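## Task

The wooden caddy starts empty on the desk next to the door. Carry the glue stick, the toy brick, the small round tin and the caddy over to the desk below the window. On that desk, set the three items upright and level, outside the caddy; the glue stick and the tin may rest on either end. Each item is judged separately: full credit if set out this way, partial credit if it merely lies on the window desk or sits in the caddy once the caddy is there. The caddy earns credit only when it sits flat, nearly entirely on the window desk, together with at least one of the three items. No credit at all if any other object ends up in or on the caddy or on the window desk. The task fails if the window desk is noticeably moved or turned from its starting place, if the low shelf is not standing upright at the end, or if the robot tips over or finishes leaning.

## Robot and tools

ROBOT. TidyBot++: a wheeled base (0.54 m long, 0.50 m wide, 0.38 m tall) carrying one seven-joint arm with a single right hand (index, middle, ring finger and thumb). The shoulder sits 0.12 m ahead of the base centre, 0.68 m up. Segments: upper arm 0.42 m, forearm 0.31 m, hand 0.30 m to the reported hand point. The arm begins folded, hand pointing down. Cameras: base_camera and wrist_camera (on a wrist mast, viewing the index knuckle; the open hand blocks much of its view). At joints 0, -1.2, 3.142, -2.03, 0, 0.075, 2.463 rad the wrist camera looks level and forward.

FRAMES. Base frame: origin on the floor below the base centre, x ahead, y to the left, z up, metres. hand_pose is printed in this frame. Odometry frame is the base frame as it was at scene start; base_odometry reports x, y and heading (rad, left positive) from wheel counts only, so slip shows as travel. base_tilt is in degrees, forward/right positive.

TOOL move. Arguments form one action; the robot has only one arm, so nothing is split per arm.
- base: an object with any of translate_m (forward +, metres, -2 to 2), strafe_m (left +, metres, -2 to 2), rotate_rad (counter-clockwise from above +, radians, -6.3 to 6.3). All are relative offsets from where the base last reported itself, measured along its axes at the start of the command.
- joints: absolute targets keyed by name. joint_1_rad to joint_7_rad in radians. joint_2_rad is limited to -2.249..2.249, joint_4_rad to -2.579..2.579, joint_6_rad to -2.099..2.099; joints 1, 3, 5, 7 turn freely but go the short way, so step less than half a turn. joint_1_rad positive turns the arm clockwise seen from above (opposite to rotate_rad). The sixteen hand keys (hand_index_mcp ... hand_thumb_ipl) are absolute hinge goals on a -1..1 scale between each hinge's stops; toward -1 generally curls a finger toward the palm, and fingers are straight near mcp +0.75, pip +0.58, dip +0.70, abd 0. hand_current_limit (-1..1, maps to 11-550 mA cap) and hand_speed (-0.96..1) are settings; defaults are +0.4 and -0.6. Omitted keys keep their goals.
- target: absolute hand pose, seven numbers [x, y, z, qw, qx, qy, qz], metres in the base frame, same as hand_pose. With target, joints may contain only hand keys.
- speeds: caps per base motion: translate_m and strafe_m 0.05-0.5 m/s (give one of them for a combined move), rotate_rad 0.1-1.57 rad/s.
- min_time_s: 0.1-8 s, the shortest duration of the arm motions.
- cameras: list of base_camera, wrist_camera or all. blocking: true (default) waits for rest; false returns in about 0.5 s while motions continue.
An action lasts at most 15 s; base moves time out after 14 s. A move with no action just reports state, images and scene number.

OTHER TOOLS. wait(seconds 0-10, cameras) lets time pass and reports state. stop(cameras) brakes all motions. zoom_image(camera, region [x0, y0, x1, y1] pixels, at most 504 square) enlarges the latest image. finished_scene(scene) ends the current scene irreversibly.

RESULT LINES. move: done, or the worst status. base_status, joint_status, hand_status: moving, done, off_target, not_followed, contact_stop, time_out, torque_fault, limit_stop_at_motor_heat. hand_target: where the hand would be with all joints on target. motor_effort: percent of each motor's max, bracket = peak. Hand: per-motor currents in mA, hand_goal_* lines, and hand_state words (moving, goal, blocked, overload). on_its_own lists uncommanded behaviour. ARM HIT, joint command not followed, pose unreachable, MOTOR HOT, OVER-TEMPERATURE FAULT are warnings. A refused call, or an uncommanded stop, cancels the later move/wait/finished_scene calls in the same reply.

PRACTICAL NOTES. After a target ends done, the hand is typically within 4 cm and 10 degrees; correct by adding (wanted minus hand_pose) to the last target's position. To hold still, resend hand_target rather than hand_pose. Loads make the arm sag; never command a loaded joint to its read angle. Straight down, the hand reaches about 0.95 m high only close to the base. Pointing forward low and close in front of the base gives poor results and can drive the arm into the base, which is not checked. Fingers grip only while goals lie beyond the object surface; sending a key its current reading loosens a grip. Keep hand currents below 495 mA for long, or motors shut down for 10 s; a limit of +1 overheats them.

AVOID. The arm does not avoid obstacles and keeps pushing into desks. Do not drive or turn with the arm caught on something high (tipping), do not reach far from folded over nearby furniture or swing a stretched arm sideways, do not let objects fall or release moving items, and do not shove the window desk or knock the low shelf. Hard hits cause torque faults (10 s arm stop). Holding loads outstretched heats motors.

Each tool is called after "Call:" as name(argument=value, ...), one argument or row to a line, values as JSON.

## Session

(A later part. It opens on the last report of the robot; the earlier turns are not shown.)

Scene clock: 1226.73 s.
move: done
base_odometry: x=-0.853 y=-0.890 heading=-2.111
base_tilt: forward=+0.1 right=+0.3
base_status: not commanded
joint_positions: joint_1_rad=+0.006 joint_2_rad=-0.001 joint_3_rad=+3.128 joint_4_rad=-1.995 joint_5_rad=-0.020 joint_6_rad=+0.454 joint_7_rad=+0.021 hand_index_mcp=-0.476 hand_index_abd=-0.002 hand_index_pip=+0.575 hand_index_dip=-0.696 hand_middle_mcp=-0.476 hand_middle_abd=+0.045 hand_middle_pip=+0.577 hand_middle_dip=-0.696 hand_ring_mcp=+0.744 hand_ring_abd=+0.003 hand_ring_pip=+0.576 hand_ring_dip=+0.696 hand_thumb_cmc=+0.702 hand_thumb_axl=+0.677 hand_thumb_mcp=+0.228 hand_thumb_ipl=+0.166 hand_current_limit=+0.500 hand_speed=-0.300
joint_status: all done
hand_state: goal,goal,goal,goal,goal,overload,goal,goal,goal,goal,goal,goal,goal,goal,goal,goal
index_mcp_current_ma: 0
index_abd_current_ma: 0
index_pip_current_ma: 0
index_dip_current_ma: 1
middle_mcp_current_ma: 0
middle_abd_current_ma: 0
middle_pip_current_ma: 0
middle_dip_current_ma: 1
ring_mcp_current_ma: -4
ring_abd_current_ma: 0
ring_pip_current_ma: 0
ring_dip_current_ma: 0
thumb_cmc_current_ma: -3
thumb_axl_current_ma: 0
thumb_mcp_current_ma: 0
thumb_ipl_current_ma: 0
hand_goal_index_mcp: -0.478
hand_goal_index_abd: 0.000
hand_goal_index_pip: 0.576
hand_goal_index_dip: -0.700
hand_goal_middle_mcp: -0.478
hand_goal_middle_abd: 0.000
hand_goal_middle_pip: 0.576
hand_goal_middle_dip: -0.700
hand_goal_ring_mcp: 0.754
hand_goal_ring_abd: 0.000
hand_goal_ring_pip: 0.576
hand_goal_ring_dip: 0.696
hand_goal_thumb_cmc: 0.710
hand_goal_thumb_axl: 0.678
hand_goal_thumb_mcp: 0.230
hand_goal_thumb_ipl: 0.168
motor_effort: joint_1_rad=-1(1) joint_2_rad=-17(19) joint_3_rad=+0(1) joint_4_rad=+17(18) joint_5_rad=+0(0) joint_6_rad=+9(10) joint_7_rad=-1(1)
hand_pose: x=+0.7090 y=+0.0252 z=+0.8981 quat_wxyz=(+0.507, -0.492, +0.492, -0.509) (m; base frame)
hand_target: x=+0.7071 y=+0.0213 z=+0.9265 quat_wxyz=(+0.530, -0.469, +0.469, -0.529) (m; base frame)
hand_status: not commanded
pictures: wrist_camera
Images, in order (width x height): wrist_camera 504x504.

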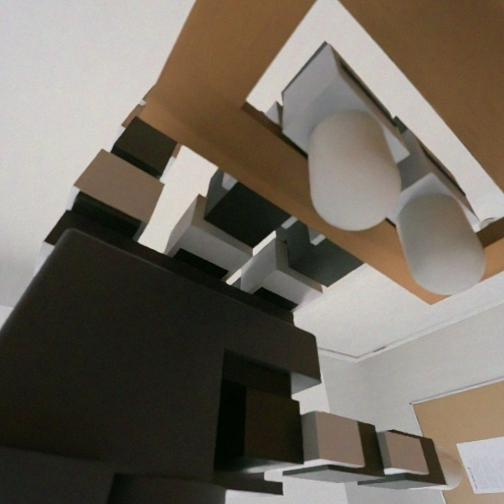

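Call:
move(
  joints={"joint_2_rad": -0.05},
  min_time_s=1,
)

Call:
move(
  joints={"joint_2_rad": -0.08},
  min_time_s=1,
  cameras=["wrist_camera"],
)

Scene clock: 1229.03 s.
move: done
base_odometry: x=-0.853 y=-0.890 heading=-2.111
base_tilt: forward=+0.1 right=+0.3
base_status: not commanded
joint_positions: joint_1_rad=+0.006 joint_2_rad=-0.018 joint_3_rad=+3.128 joint_4_rad=-2.004 joint_5_rad=-0.020 joint_6_rad=+0.454 joint_7_rad=+0.021 hand_index_mcp=-0.476 hand_index_abd=-0.002 hand_index_pip=+0.577 hand_index_dip=-0.696 hand_middle_mcp=-0.476 hand_middle_abd=+0.045 hand_middle_pip=+0.578 hand_middle_dip=-0.695 hand_ring_mcp=+0.744 hand_ring_abd=+0.003 hand_ring_pip=+0.576 hand_ring_dip=+0.696 hand_thumb_cmc=+0.702 hand_thumb_axl=+0.677 hand_thumb_mcp=+0.228 hand_thumb_ipl=+0.166 hand_current_limit=+0.500 hand_speed=-0.300
joint_status: all done
hand_state: goal,goal,goal,goal,goal,overload,goal,goal,goal,goal,goal,goal,goal,goal,goal,goal
index_mcp_current_ma: 0
index_abd_current_ma: 0
index_pip_current_ma: 0
index_dip_current_ma: 1
middle_mcp_current_ma: 0
middle_abd_current_ma: 0
middle_pip_current_ma: 0
middle_dip_current_ma: 1
ring_mcp_current_ma: -4
ring_abd_current_ma: 0
ring_pip_current_ma: 0
ring_dip_current_ma: 0
thumb_cmc_current_ma: -3
thumb_axl_current_ma: 0
thumb_mcp_current_ma: 0
thumb_ipl_current_ma: 0
hand_goal_index_mcp: -0.478
hand_goal_index_abd: 0.000
hand_goal_index_pip: 0.576
hand_goal_index_dip: -0.700
hand_goal_middle_mcp: -0.478
hand_goal_middle_abd: 0.000
hand_goal_middle_pip: 0.576
hand_goal_middle_dip: -0.700
hand_goal_ring_mcp: 0.754
hand_goal_ring_abd: 0.000
hand_goal_ring_pip: 0.576
hand_goal_ring_dip: 0.696
hand_goal_thumb_cmc: 0.710
hand_goal_thumb_axl: 0.678
hand_goal_thumb_mcp: 0.230
hand_goal_thumb_ipl: 0.168
motor_effort: joint_1_rad=-1(1) joint_2_rad=-19(20) joint_3_rad=+0(1) joint_4_rad=+19(20) joint_5_rad=+0(0) joint_6_rad=+10(11) joint_7_rad=-1(1)
hand_pose: x=+0.7035 y=+0.0252 z=+0.9019 quat_wxyz=(+0.508, -0.491, +0.490, -0.511) (m; base frame)
hand_target: x=+0.6995 y=+0.0215 z=+0.9440 quat_wxyz=(+0.536, -0.461, +0.461, -0.536) (m; base frame)
hand_status: not commanded
pictures: none

Scene clock: 1230.30 s.
move: done
base_odometry: x=-0.853 y=-0.890 heading=-2.111
base_tilt: forward=+0.1 right=+0.3
base_status: not commanded
joint_positions: joint_1_rad=+0.006 joint_2_rad=-0.049 joint_3_rad=+3.128 joint_4_rad=-2.004 joint_5_rad=-0.020 joint_6_rad=+0.454 joint_7_rad=+0.021 hand_index_mcp=-0.476 hand_index_abd=-0.002 hand_index_pip=+0.577 hand_index_dip=-0.696 hand_middle_mcp=-0.477 hand_middle_abd=+0.045 hand_middle_pip=+0.578 hand_middle_dip=-0.695 hand_ring_mcp=+0.744 hand_ring_abd=+0.003 hand_ring_pip=+0.576 hand_ring_dip=+0.696 hand_thumb_cmc=+0.702 hand_thumb_axl=+0.677 hand_thumb_mcp=+0.228 hand_thumb_ipl=+0.166 hand_current_limit=+0.500 hand_speed=-0.300
joint_status: all done
hand_state: goal,goal,goal,goal,goal,overload,goal,goal,goal,goal,goal,goal,goal,goal,goal,goal
index_mcp_current_ma: 0
index_abd_current_ma: 0
index_pip_current_ma: 0
index_dip_current_ma: 1
middle_mcp_current_ma: 0
middle_abd_current_ma: 0
middle_pip_current_ma: 0
middle_dip_current_ma: 1
ring_mcp_current_ma: -4
ring_abd_current_ma: 0
ring_pip_current_ma: 0
ring_dip_current_ma: 0
thumb_cmc_current_ma: -3
thumb_axl_current_ma: 0
thumb_mcp_current_ma: 0
thumb_ipl_current_ma: 0
hand_goal_index_mcp: -0.478
hand_goal_index_abd: 0.000
hand_goal_index_pip: 0.576
hand_goal_index_dip: -0.700
hand_goal_middle_mcp: -0.478
hand_goal_middle_abd: 0.000
hand_goal_middle_pip: 0.576
hand_goal_middle_dip: -0.700
hand_goal_ring_mcp: 0.754
hand_goal_ring_abd: 0.000
hand_goal_ring_pip: 0.576
hand_goal_ring_dip: 0.696
hand_goal_thumb_cmc: 0.710
hand_goal_thumb_axl: 0.678
hand_goal_thumb_mcp: 0.230
hand_goal_thumb_ipl: 0.168
motor_effort: joint_1_rad=-1(1) joint_2_rad=-17(20) joint_3_rad=+0(1) joint_4_rad=+19(20) joint_5_rad=+0(0) joint_6_rad=+11(11) joint_7_rad=-1(1)
hand_pose: x=+0.6963 y=+0.0252 z=+0.9200 quat_wxyz=(+0.516, -0.483, +0.482, -0.518) (m; base frame)
hand_target: x=+0.6914 y=+0.0217 z=+0.9613 quat_wxyz=(+0.543, -0.453, +0.453, -0.543) (m; base frame)
hand_status: not commanded
pictures: wrist_camera
Images, in order (width x height): wrist_camera 504x504.

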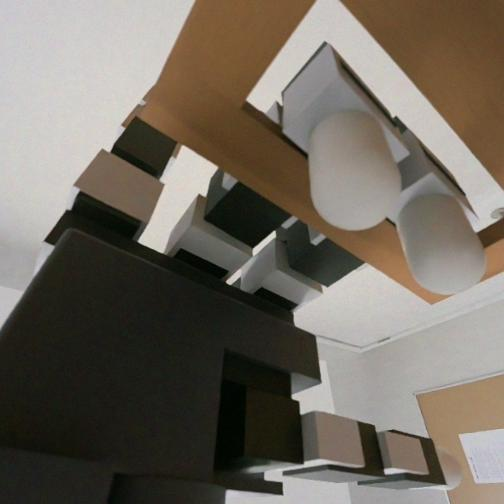

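Call:
move(
  joints={"joint_2_rad": -0.15, "joint_4_rad": -1.79, "joint_6_rad": 0.0},
  min_time_s=4,
  cameras=["wrist_camera"],
)

Scene clock: 1237.27 s.
move: done
base_odometry: x=-0.853 y=-0.890 heading=-2.111
base_tilt: forward=+0.1 right=+0.3
base_status: not commanded
joint_positions: joint_1_rad=+0.006 joint_2_rad=-0.119 joint_3_rad=+3.128 joint_4_rad=-1.824 joint_5_rad=-0.020 joint_6_rad=+0.084 joint_7_rad=+0.021 hand_index_mcp=-0.475 hand_index_abd=-0.002 hand_index_pip=+0.579 hand_index_dip=-0.695 hand_middle_mcp=-0.475 hand_middle_abd=+0.045 hand_middle_pip=+0.579 hand_middle_dip=-0.695 hand_ring_mcp=+0.744 hand_ring_abd=+0.003 hand_ring_pip=+0.576 hand_ring_dip=+0.696 hand_thumb_cmc=+0.702 hand_thumb_axl=+0.677 hand_thumb_mcp=+0.228 hand_thumb_ipl=+0.166 hand_current_limit=+0.500 hand_speed=-0.300
joint_status: all done
hand_state: goal,goal,goal,goal,goal,overload,goal,goal,goal,goal,goal,goal,goal,goal,goal,goal
index_mcp_current_ma: 1
index_abd_current_ma: 0
index_pip_current_ma: 0
index_dip_current_ma: 1
middle_mcp_current_ma: 0
middle_abd_current_ma: 0
middle_pip_current_ma: 0
middle_dip_current_ma: 1
ring_mcp_current_ma: -4
ring_abd_current_ma: 0
ring_pip_current_ma: 0
ring_dip_current_ma: 0
thumb_cmc_current_ma: -3
thumb_axl_current_ma: 0
thumb_mcp_current_ma: 0
thumb_ipl_current_ma: 0
hand_goal_index_mcp: -0.478
hand_goal_index_abd: 0.000
hand_goal_index_pip: 0.576
hand_goal_index_dip: -0.700
hand_goal_middle_mcp: -0.478
hand_goal_middle_abd: 0.000
hand_goal_middle_pip: 0.576
hand_goal_middle_dip: -0.700
hand_goal_ring_mcp: 0.754
hand_goal_ring_abd: 0.000
hand_goal_ring_pip: 0.576
hand_goal_ring_dip: 0.696
hand_goal_thumb_cmc: 0.710
hand_goal_thumb_axl: 0.678
hand_goal_thumb_mcp: 0.230
hand_goal_thumb_ipl: 0.168
motor_effort: joint_1_rad=-1(1) joint_2_rad=-17(19) joint_3_rad=+0(1) joint_4_rad=+20(21) joint_5_rad=+0(0) joint_6_rad=+11(13) joint_7_rad=-1(2)
hand_pose: x=+0.6771 y=+0.0276 z=+0.9577 quat_wxyz=(+0.488, -0.514, +0.510, -0.487) (m; base frame)
hand_target: x=+0.6647 y=+0.0188 z=+0.9704 quat_wxyz=(+0.479, -0.515, +0.519, -0.485) (m; base frame)
hand_status: not commanded
pictures: wrist_camera
Images, in order (width x height): wrist_camera 504x504.

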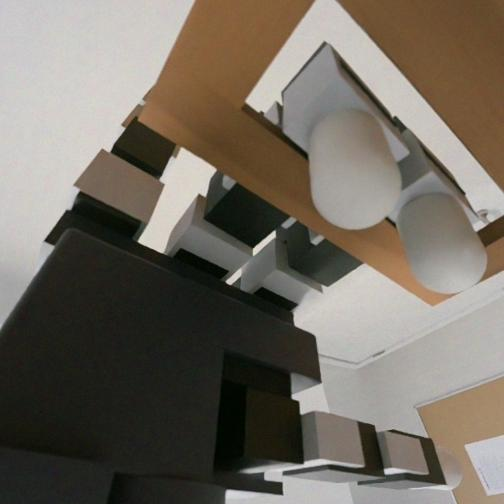

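Call:
move(
  joints={"joint_2_rad": -0.18, "joint_4_rad": -1.725, "joint_6_rad": -0.055},
  min_time_s=3,
)

Call:
move(
  base={"translate_m": -0.45},
  speeds={"translate_m": 0.2},
  cameras=["wrist_camera"],
)

Scene clock: 1242.50 s.
move: done
base_odometry: x=-0.853 y=-0.890 heading=-2.111
base_tilt: forward=+0.1 right=+0.3
base_status: not commanded
joint_positions: joint_1_rad=+0.006 joint_2_rad=-0.149 joint_3_rad=+3.128 joint_4_rad=-1.759 joint_5_rad=-0.020 joint_6_rad=+0.028 joint_7_rad=+0.021 hand_index_mcp=-0.475 hand_index_abd=-0.002 hand_index_pip=+0.579 hand_index_dip=-0.695 hand_middle_mcp=-0.475 hand_middle_abd=+0.045 hand_middle_pip=+0.579 hand_middle_dip=-0.695 hand_ring_mcp=+0.744 hand_ring_abd=+0.003 hand_ring_pip=+0.576 hand_ring_dip=+0.696 hand_thumb_cmc=+0.702 hand_thumb_axl=+0.677 hand_thumb_mcp=+0.228 hand_thumb_ipl=+0.166 hand_current_limit=+0.500 hand_speed=-0.300
joint_status: all done
hand_state: goal,goal,goal,goal,goal,overload,goal,goal,goal,goal,goal,goal,goal,goal,goal,goal
index_mcp_current_ma: 1
index_abd_current_ma: 0
index_pip_current_ma: 0
index_dip_current_ma: 1
middle_mcp_current_ma: 1
middle_abd_current_ma: 0
middle_pip_current_ma: 0
middle_dip_current_ma: 1
ring_mcp_current_ma: -4
ring_abd_current_ma: 0
ring_pip_current_ma: 0
ring_dip_current_ma: 0
thumb_cmc_current_ma: -3
thumb_axl_current_ma: 0
thumb_mcp_current_ma: 0
thumb_ipl_current_ma: 0
hand_goal_index_mcp: -0.478
hand_goal_index_abd: 0.000
hand_goal_index_pip: 0.576
hand_goal_index_dip: -0.700
hand_goal_middle_mcp: -0.478
hand_goal_middle_abd: 0.000
hand_goal_middle_pip: 0.576
hand_goal_middle_dip: -0.700
hand_goal_ring_mcp: 0.754
hand_goal_ring_abd: 0.000
hand_goal_ring_pip: 0.576
hand_goal_ring_dip: 0.696
hand_goal_thumb_cmc: 0.710
hand_goal_thumb_axl: 0.678
hand_goal_thumb_mcp: 0.230
hand_goal_thumb_ipl: 0.168
motor_effort: joint_1_rad=-1(1) joint_2_rad=-15(17) joint_3_rad=+1(1) joint_4_rad=+20(22) joint_5_rad=+0(0) joint_6_rad=+11(12) joint_7_rad=-1(2)
hand_pose: x=+0.6707 y=+0.0281 z=+0.9971 quat_wxyz=(+0.498, -0.505, +0.500, -0.496) (m; base frame)
hand_target: x=+0.6569 y=+0.0187 z=+1.0100 quat_wxyz=(+0.489, -0.505, +0.510, -0.496) (m; base frame)
hand_status: not commanded
pictures: none

Scene clock: 1245.47 s.
move: done
base_odometry: x=-0.622 y=-0.504 heading=-2.111
base_tilt: forward=+0.1 right=+0.3
base_status: done
joint_positions: joint_1_rad=+0.006 joint_2_rad=-0.166 joint_3_rad=+3.128 joint_4_rad=-1.756 joint_5_rad=-0.020 joint_6_rad=+0.025 joint_7_rad=+0.021 hand_index_mcp=-0.475 hand_index_abd=-0.002 hand_index_pip=+0.580 hand_index_dip=-0.695 hand_middle_mcp=-0.475 hand_middle_abd=+0.045 hand_middle_pip=+0.579 hand_middle_dip=-0.695 hand_ring_mcp=+0.744 hand_ring_abd=+0.003 hand_ring_pip=+0.576 hand_ring_dip=+0.696 hand_thumb_cmc=+0.702 hand_thumb_axl=+0.677 hand_thumb_mcp=+0.228 hand_thumb_ipl=+0.166 hand_current_limit=+0.500 hand_speed=-0.300
joint_status: not commanded
hand_state: goal,goal,goal,goal,goal,overload,goal,goal,goal,goal,goal,goal,goal,goal,goal,goal
index_mcp_current_ma: 1
index_abd_current_ma: 0
index_pip_current_ma: 1
index_dip_current_ma: 1
middle_mcp_current_ma: 1
middle_abd_current_ma: 0
middle_pip_current_ma: 1
middle_dip_current_ma: 1
ring_mcp_current_ma: -4
ring_abd_current_ma: 0
ring_pip_current_ma: 0
ring_dip_current_ma: 0
thumb_cmc_current_ma: -3
thumb_axl_current_ma: 0
thumb_mcp_current_ma: 0
thumb_ipl_current_ma: 0
hand_goal_index_mcp: -0.478
hand_goal_index_abd: 0.000
hand_goal_index_pip: 0.576
hand_goal_index_dip: -0.700
hand_goal_middle_mcp: -0.478
hand_goal_middle_abd: 0.000
hand_goal_middle_pip: 0.576
hand_goal_middle_dip: -0.700
hand_goal_ring_mcp: 0.754
hand_goal_ring_abd: 0.000
hand_goal_ring_pip: 0.576
hand_goal_ring_dip: 0.696
hand_goal_thumb_cmc: 0.710
hand_goal_thumb_axl: 0.678
hand_goal_thumb_mcp: 0.230
hand_goal_thumb_ipl: 0.168
motor_effort: joint_1_rad=-1(1) joint_2_rad=-16(19) joint_3_rad=+0(1) joint_4_rad=+21(21) joint_5_rad=+0(0) joint_6_rad=+11(11) joint_7_rad=-1(2)
hand_pose: x=+0.6655 y=+0.0282 z=+1.0069 quat_wxyz=(+0.502, -0.501, +0.496, -0.501) (m; base frame)
hand_target: x=+0.6569 y=+0.0187 z=+1.0100 quat_wxyz=(+0.489, -0.505, +0.510, -0.496) (m; base frame)
hand_status: not commanded
pictures: wrist_camera
Images, in order (width x height): wrist_camera 504x504.

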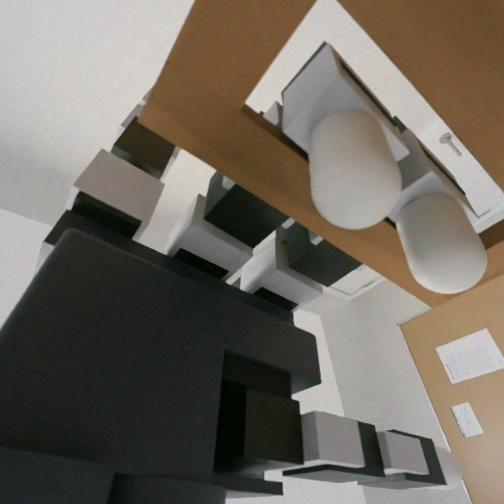

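Call:
move(
  base={"translate_m": -1.3, "strafe_m": 0.074, "rotate_rad": 2.951},
  speeds={"translate_m": 0.3, "rotate_rad": 0.6},
  cameras=["wrist_camera"],
)

Scene clock: 1255.77 s.
move: done
base_odometry: x=+0.110 y=+0.574 heading=+0.840
base_tilt: forward=+0.1 right=+0.3
base_status: done
joint_positions: joint_1_rad=+0.012 joint_2_rad=-0.165 joint_3_rad=+3.128 joint_4_rad=-1.756 joint_5_rad=-0.020 joint_6_rad=+0.024 joint_7_rad=+0.021 hand_index_mcp=-0.473 hand_index_abd=-0.002 hand_index_pip=+0.581 hand_index_dip=-0.693 hand_middle_mcp=-0.473 hand_middle_abd=+0.045 hand_middle_pip=+0.583 hand_middle_dip=-0.692 hand_ring_mcp=+0.744 hand_ring_abd=+0.002 hand_ring_pip=+0.576 hand_ring_dip=+0.696 hand_thumb_cmc=+0.702 hand_thumb_axl=+0.677 hand_thumb_mcp=+0.228 hand_thumb_ipl=+0.166 hand_current_limit=+0.500 hand_speed=-0.300
joint_status: not commanded
hand_state: goal,goal,goal,goal,goal,overload,goal,goal,goal,goal,goal,goal,goal,goal,goal,goal
index_mcp_current_ma: 1
index_abd_current_ma: 0
index_pip_current_ma: 1
index_dip_current_ma: 2
middle_mcp_current_ma: 1
middle_abd_current_ma: 0
middle_pip_current_ma: 2
middle_dip_current_ma: 3
ring_mcp_current_ma: -4
ring_abd_current_ma: 0
ring_pip_current_ma: 0
ring_dip_current_ma: 0
thumb_cmc_current_ma: -3
thumb_axl_current_ma: 0
thumb_mcp_current_ma: 0
thumb_ipl_current_ma: 0
hand_goal_index_mcp: -0.478
hand_goal_index_abd: 0.000
hand_goal_index_pip: 0.576
hand_goal_index_dip: -0.700
hand_goal_middle_mcp: -0.478
hand_goal_middle_abd: 0.000
hand_goal_middle_pip: 0.576
hand_goal_middle_dip: -0.700
hand_goal_ring_mcp: 0.754
hand_goal_ring_abd: 0.000
hand_goal_ring_pip: 0.576
hand_goal_ring_dip: 0.696
hand_goal_thumb_cmc: 0.710
hand_goal_thumb_axl: 0.678
hand_goal_thumb_mcp: 0.230
hand_goal_thumb_ipl: 0.168
motor_effort: joint_1_rad=-1(3) joint_2_rad=-15(18) joint_3_rad=+1(3) joint_4_rad=+21(21) joint_5_rad=+0(1) joint_6_rad=+10(11) joint_7_rad=-1(2)
hand_pose: x=+0.6660 y=+0.0252 z=+1.0066 quat_wxyz=(+0.500, -0.500, +0.498, -0.501) (m; base frame)
hand_target: x=+0.6569 y=+0.0187 z=+1.0100 quat_wxyz=(+0.489, -0.505, +0.510, -0.496) (m; base frame)
hand_status: not commanded
pictures: wrist_camera
Images, in order (width x height): wrist_camera 504x504.

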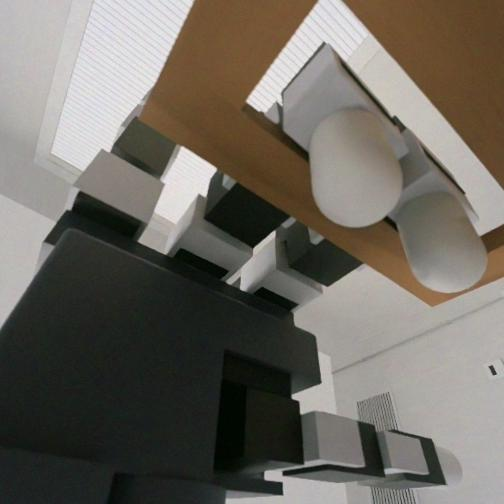

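Call:
move(
  base={"translate_m": 0.459},
  speeds={"translate_m": 0.2},
  cameras=["wrist_camera"],
)

Scene clock: 1260.47 s.
move: done
base_odometry: x=+0.417 y=+0.916 heading=+0.841
base_tilt: forward=+0.1 right=+0.3
base_status: done
joint_positions: joint_1_rad=+0.012 joint_2_rad=-0.167 joint_3_rad=+3.128 joint_4_rad=-1.755 joint_5_rad=-0.020 joint_6_rad=+0.023 joint_7_rad=+0.021 hand_index_mcp=-0.473 hand_index_abd=-0.002 hand_index_pip=+0.581 hand_index_dip=-0.693 hand_middle_mcp=-0.473 hand_middle_abd=+0.045 hand_middle_pip=+0.583 hand_middle_dip=-0.692 hand_ring_mcp=+0.744 hand_ring_abd=+0.002 hand_ring_pip=+0.576 hand_ring_dip=+0.696 hand_thumb_cmc=+0.702 hand_thumb_axl=+0.677 hand_thumb_mcp=+0.228 hand_thumb_ipl=+0.166 hand_current_limit=+0.500 hand_speed=-0.300
joint_status: not commanded
hand_state: goal,goal,goal,goal,goal,overload,goal,goal,goal,goal,goal,goal,goal,goal,goal,goal
index_mcp_current_ma: 1
index_abd_current_ma: 0
index_pip_current_ma: 1
index_dip_current_ma: 2
middle_mcp_current_ma: 1
middle_abd_current_ma: 0
middle_pip_current_ma: 2
middle_dip_current_ma: 3
ring_mcp_current_ma: -4
ring_abd_current_ma: 0
ring_pip_current_ma: 0
ring_dip_current_ma: 0
thumb_cmc_current_ma: -3
thumb_axl_current_ma: 0
thumb_mcp_current_ma: 0
thumb_ipl_current_ma: 0
hand_goal_index_mcp: -0.478
hand_goal_index_abd: 0.000
hand_goal_index_pip: 0.576
hand_goal_index_dip: -0.700
hand_goal_middle_mcp: -0.478
hand_goal_middle_abd: 0.000
hand_goal_middle_pip: 0.576
hand_goal_middle_dip: -0.700
hand_goal_ring_mcp: 0.754
hand_goal_ring_abd: 0.000
hand_goal_ring_pip: 0.576
hand_goal_ring_dip: 0.696
hand_goal_thumb_cmc: 0.710
hand_goal_thumb_axl: 0.678
hand_goal_thumb_mcp: 0.230
hand_goal_thumb_ipl: 0.168
motor_effort: joint_1_rad=-1(1) joint_2_rad=-15(18) joint_3_rad=+1(1) joint_4_rad=+21(21) joint_5_rad=+0(0) joint_6_rad=+11(11) joint_7_rad=-1(2)
hand_pose: x=+0.6651 y=+0.0252 z=+1.0081 quat_wxyz=(+0.501, -0.499, +0.498, -0.502) (m; base frame)
hand_target: x=+0.6569 y=+0.0187 z=+1.0100 quat_wxyz=(+0.489, -0.505, +0.510, -0.496) (m; base frame)
hand_status: not commanded
pictures: wrist_camera
Images, in order (width x height): wrist_camera 504x504.

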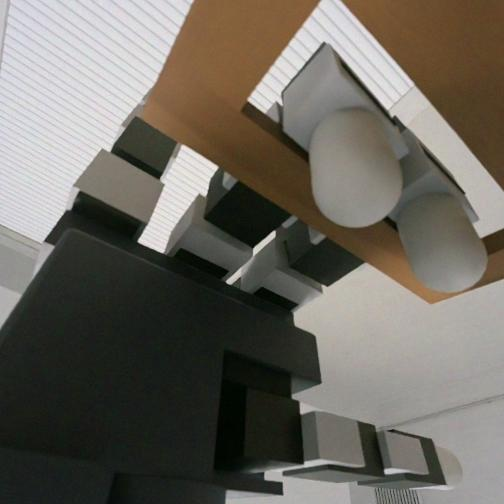

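Call:
move(
  joints={"joint_2_rad": -0.08, "joint_4_rad": -1.913, "joint_6_rad": 0.30},
  min_time_s=3,
)

Scene clock: 1266.00 s.
move: done
base_odometry: x=+0.417 y=+0.916 heading=+0.841
base_tilt: forward=+0.1 right=+0.3
base_status: not commanded
joint_positions: joint_1_rad=+0.012 joint_2_rad=-0.091 joint_3_rad=+3.128 joint_4_rad=-1.908 joint_5_rad=-0.020 joint_6_rad=+0.187 joint_7_rad=+0.021 hand_index_mcp=-0.473 hand_index_abd=-0.002 hand_index_pip=+0.581 hand_index_dip=-0.693 hand_middle_mcp=-0.473 hand_middle_abd=+0.045 hand_middle_pip=+0.583 hand_middle_dip=-0.692 hand_ring_mcp=+0.744 hand_ring_abd=+0.002 hand_ring_pip=+0.576 hand_ring_dip=+0.696 hand_thumb_cmc=+0.702 hand_thumb_axl=+0.677 hand_thumb_mcp=+0.228 hand_thumb_ipl=+0.166 hand_current_limit=+0.500 hand_speed=-0.300
joint_status: all done
hand_state: goal,goal,goal,goal,goal,overload,goal,goal,goal,goal,goal,goal,goal,goal,goal,goal
index_mcp_current_ma: 1
index_abd_current_ma: 0
index_pip_current_ma: 1
index_dip_current_ma: 2
middle_mcp_current_ma: 1
middle_abd_current_ma: 0
middle_pip_current_ma: 2
middle_dip_current_ma: 3
ring_mcp_current_ma: -4
ring_abd_current_ma: 0
ring_pip_current_ma: 0
ring_dip_current_ma: 0
thumb_cmc_current_ma: -3
thumb_axl_current_ma: 0
thumb_mcp_current_ma: 0
thumb_ipl_current_ma: 0
hand_goal_index_mcp: -0.478
hand_goal_index_abd: 0.000
hand_goal_index_pip: 0.576
hand_goal_index_dip: -0.700
hand_goal_middle_mcp: -0.478
hand_goal_middle_abd: 0.000
hand_goal_middle_pip: 0.576
hand_goal_middle_dip: -0.700
hand_goal_ring_mcp: 0.754
hand_goal_ring_abd: 0.000
hand_goal_ring_pip: 0.576
hand_goal_ring_dip: 0.696
hand_goal_thumb_cmc: 0.710
hand_goal_thumb_axl: 0.678
hand_goal_thumb_mcp: 0.230
hand_goal_thumb_ipl: 0.168
motor_effort: joint_1_rad=-1(1) joint_2_rad=-16(18) joint_3_rad=+0(1) joint_4_rad=+20(22) joint_5_rad=+0(0) joint_6_rad=+11(12) joint_7_rad=-1(2)
hand_pose: x=+0.6815 y=+0.0238 z=+0.9216 quat_wxyz=(+0.484, -0.514, +0.515, -0.486) (m; base frame)
hand_target: x=+0.6934 y=+0.0201 z=+0.9461 quat_wxyz=(+0.508, -0.489, +0.492, -0.511) (m; base frame)
hand_status: not commanded
pictures: none

Call:
wait(
  seconds=0.1,
  cameras=["wrist_camera"],
)

Scene clock: 1267.10 s.
base_odometry: x=+0.417 y=+0.916 heading=+0.841
base_tilt: forward=+0.1 right=+0.3
base_status: not commanded
joint_positions: joint_1_rad=+0.012 joint_2_rad=-0.091 joint_3_rad=+3.128 joint_4_rad=-1.908 joint_5_rad=-0.020 joint_6_rad=+0.187 joint_7_rad=+0.021 hand_index_mcp=-0.473 hand_index_abd=-0.002 hand_index_pip=+0.581 hand_index_dip=-0.693 hand_middle_mcp=-0.473 hand_middle_abd=+0.045 hand_middle_pip=+0.583 hand_middle_dip=-0.692 hand_ring_mcp=+0.744 hand_ring_abd=+0.002 hand_ring_pip=+0.576 hand_ring_dip=+0.696 hand_thumb_cmc=+0.702 hand_thumb_axl=+0.677 hand_thumb_mcp=+0.228 hand_thumb_ipl=+0.166 hand_current_limit=+0.500 hand_speed=-0.300
joint_status: all done
hand_state: goal,goal,goal,goal,goal,overload,goal,goal,goal,goal,goal,goal,goal,goal,goal,goal
index_mcp_current_ma: 1
index_abd_current_ma: 0
index_pip_current_ma: 1
index_dip_current_ma: 2
middle_mcp_current_ma: 1
middle_abd_current_ma: 0
middle_pip_current_ma: 2
middle_dip_current_ma: 3
ring_mcp_current_ma: -4
ring_abd_current_ma: 0
ring_pip_current_ma: 0
ring_dip_current_ma: 0
thumb_cmc_current_ma: -3
thumb_axl_current_ma: 0
thumb_mcp_current_ma: 0
thumb_ipl_current_ma: 0
hand_goal_index_mcp: -0.478
hand_goal_index_abd: 0.000
hand_goal_index_pip: 0.576
hand_goal_index_dip: -0.700
hand_goal_middle_mcp: -0.478
hand_goal_middle_abd: 0.000
hand_goal_middle_pip: 0.576
hand_goal_middle_dip: -0.700
hand_goal_ring_mcp: 0.754
hand_goal_ring_abd: 0.000
hand_goal_ring_pip: 0.576
hand_goal_ring_dip: 0.696
hand_goal_thumb_cmc: 0.710
hand_goal_thumb_axl: 0.678
hand_goal_thumb_mcp: 0.230
hand_goal_thumb_ipl: 0.168
motor_effort: joint_1_rad=-1(1) joint_2_rad=-17(18) joint_3_rad=+1(1) joint_4_rad=+20(22) joint_5_rad=+0(0) joint_6_rad=+11(12) joint_7_rad=-1(2)
hand_pose: x=+0.6815 y=+0.0238 z=+0.9217 quat_wxyz=(+0.484, -0.514, +0.515, -0.486) (m; base frame)
hand_target: x=+0.6934 y=+0.0201 z=+0.9461 quat_wxyz=(+0.508, -0.489, +0.492, -0.511) (m; base frame)
hand_status: not commanded
wait: 0.10 s; at rest from the start
pictures: wrist_camera
Images, in order (width x height): wrist_camera 504x504.

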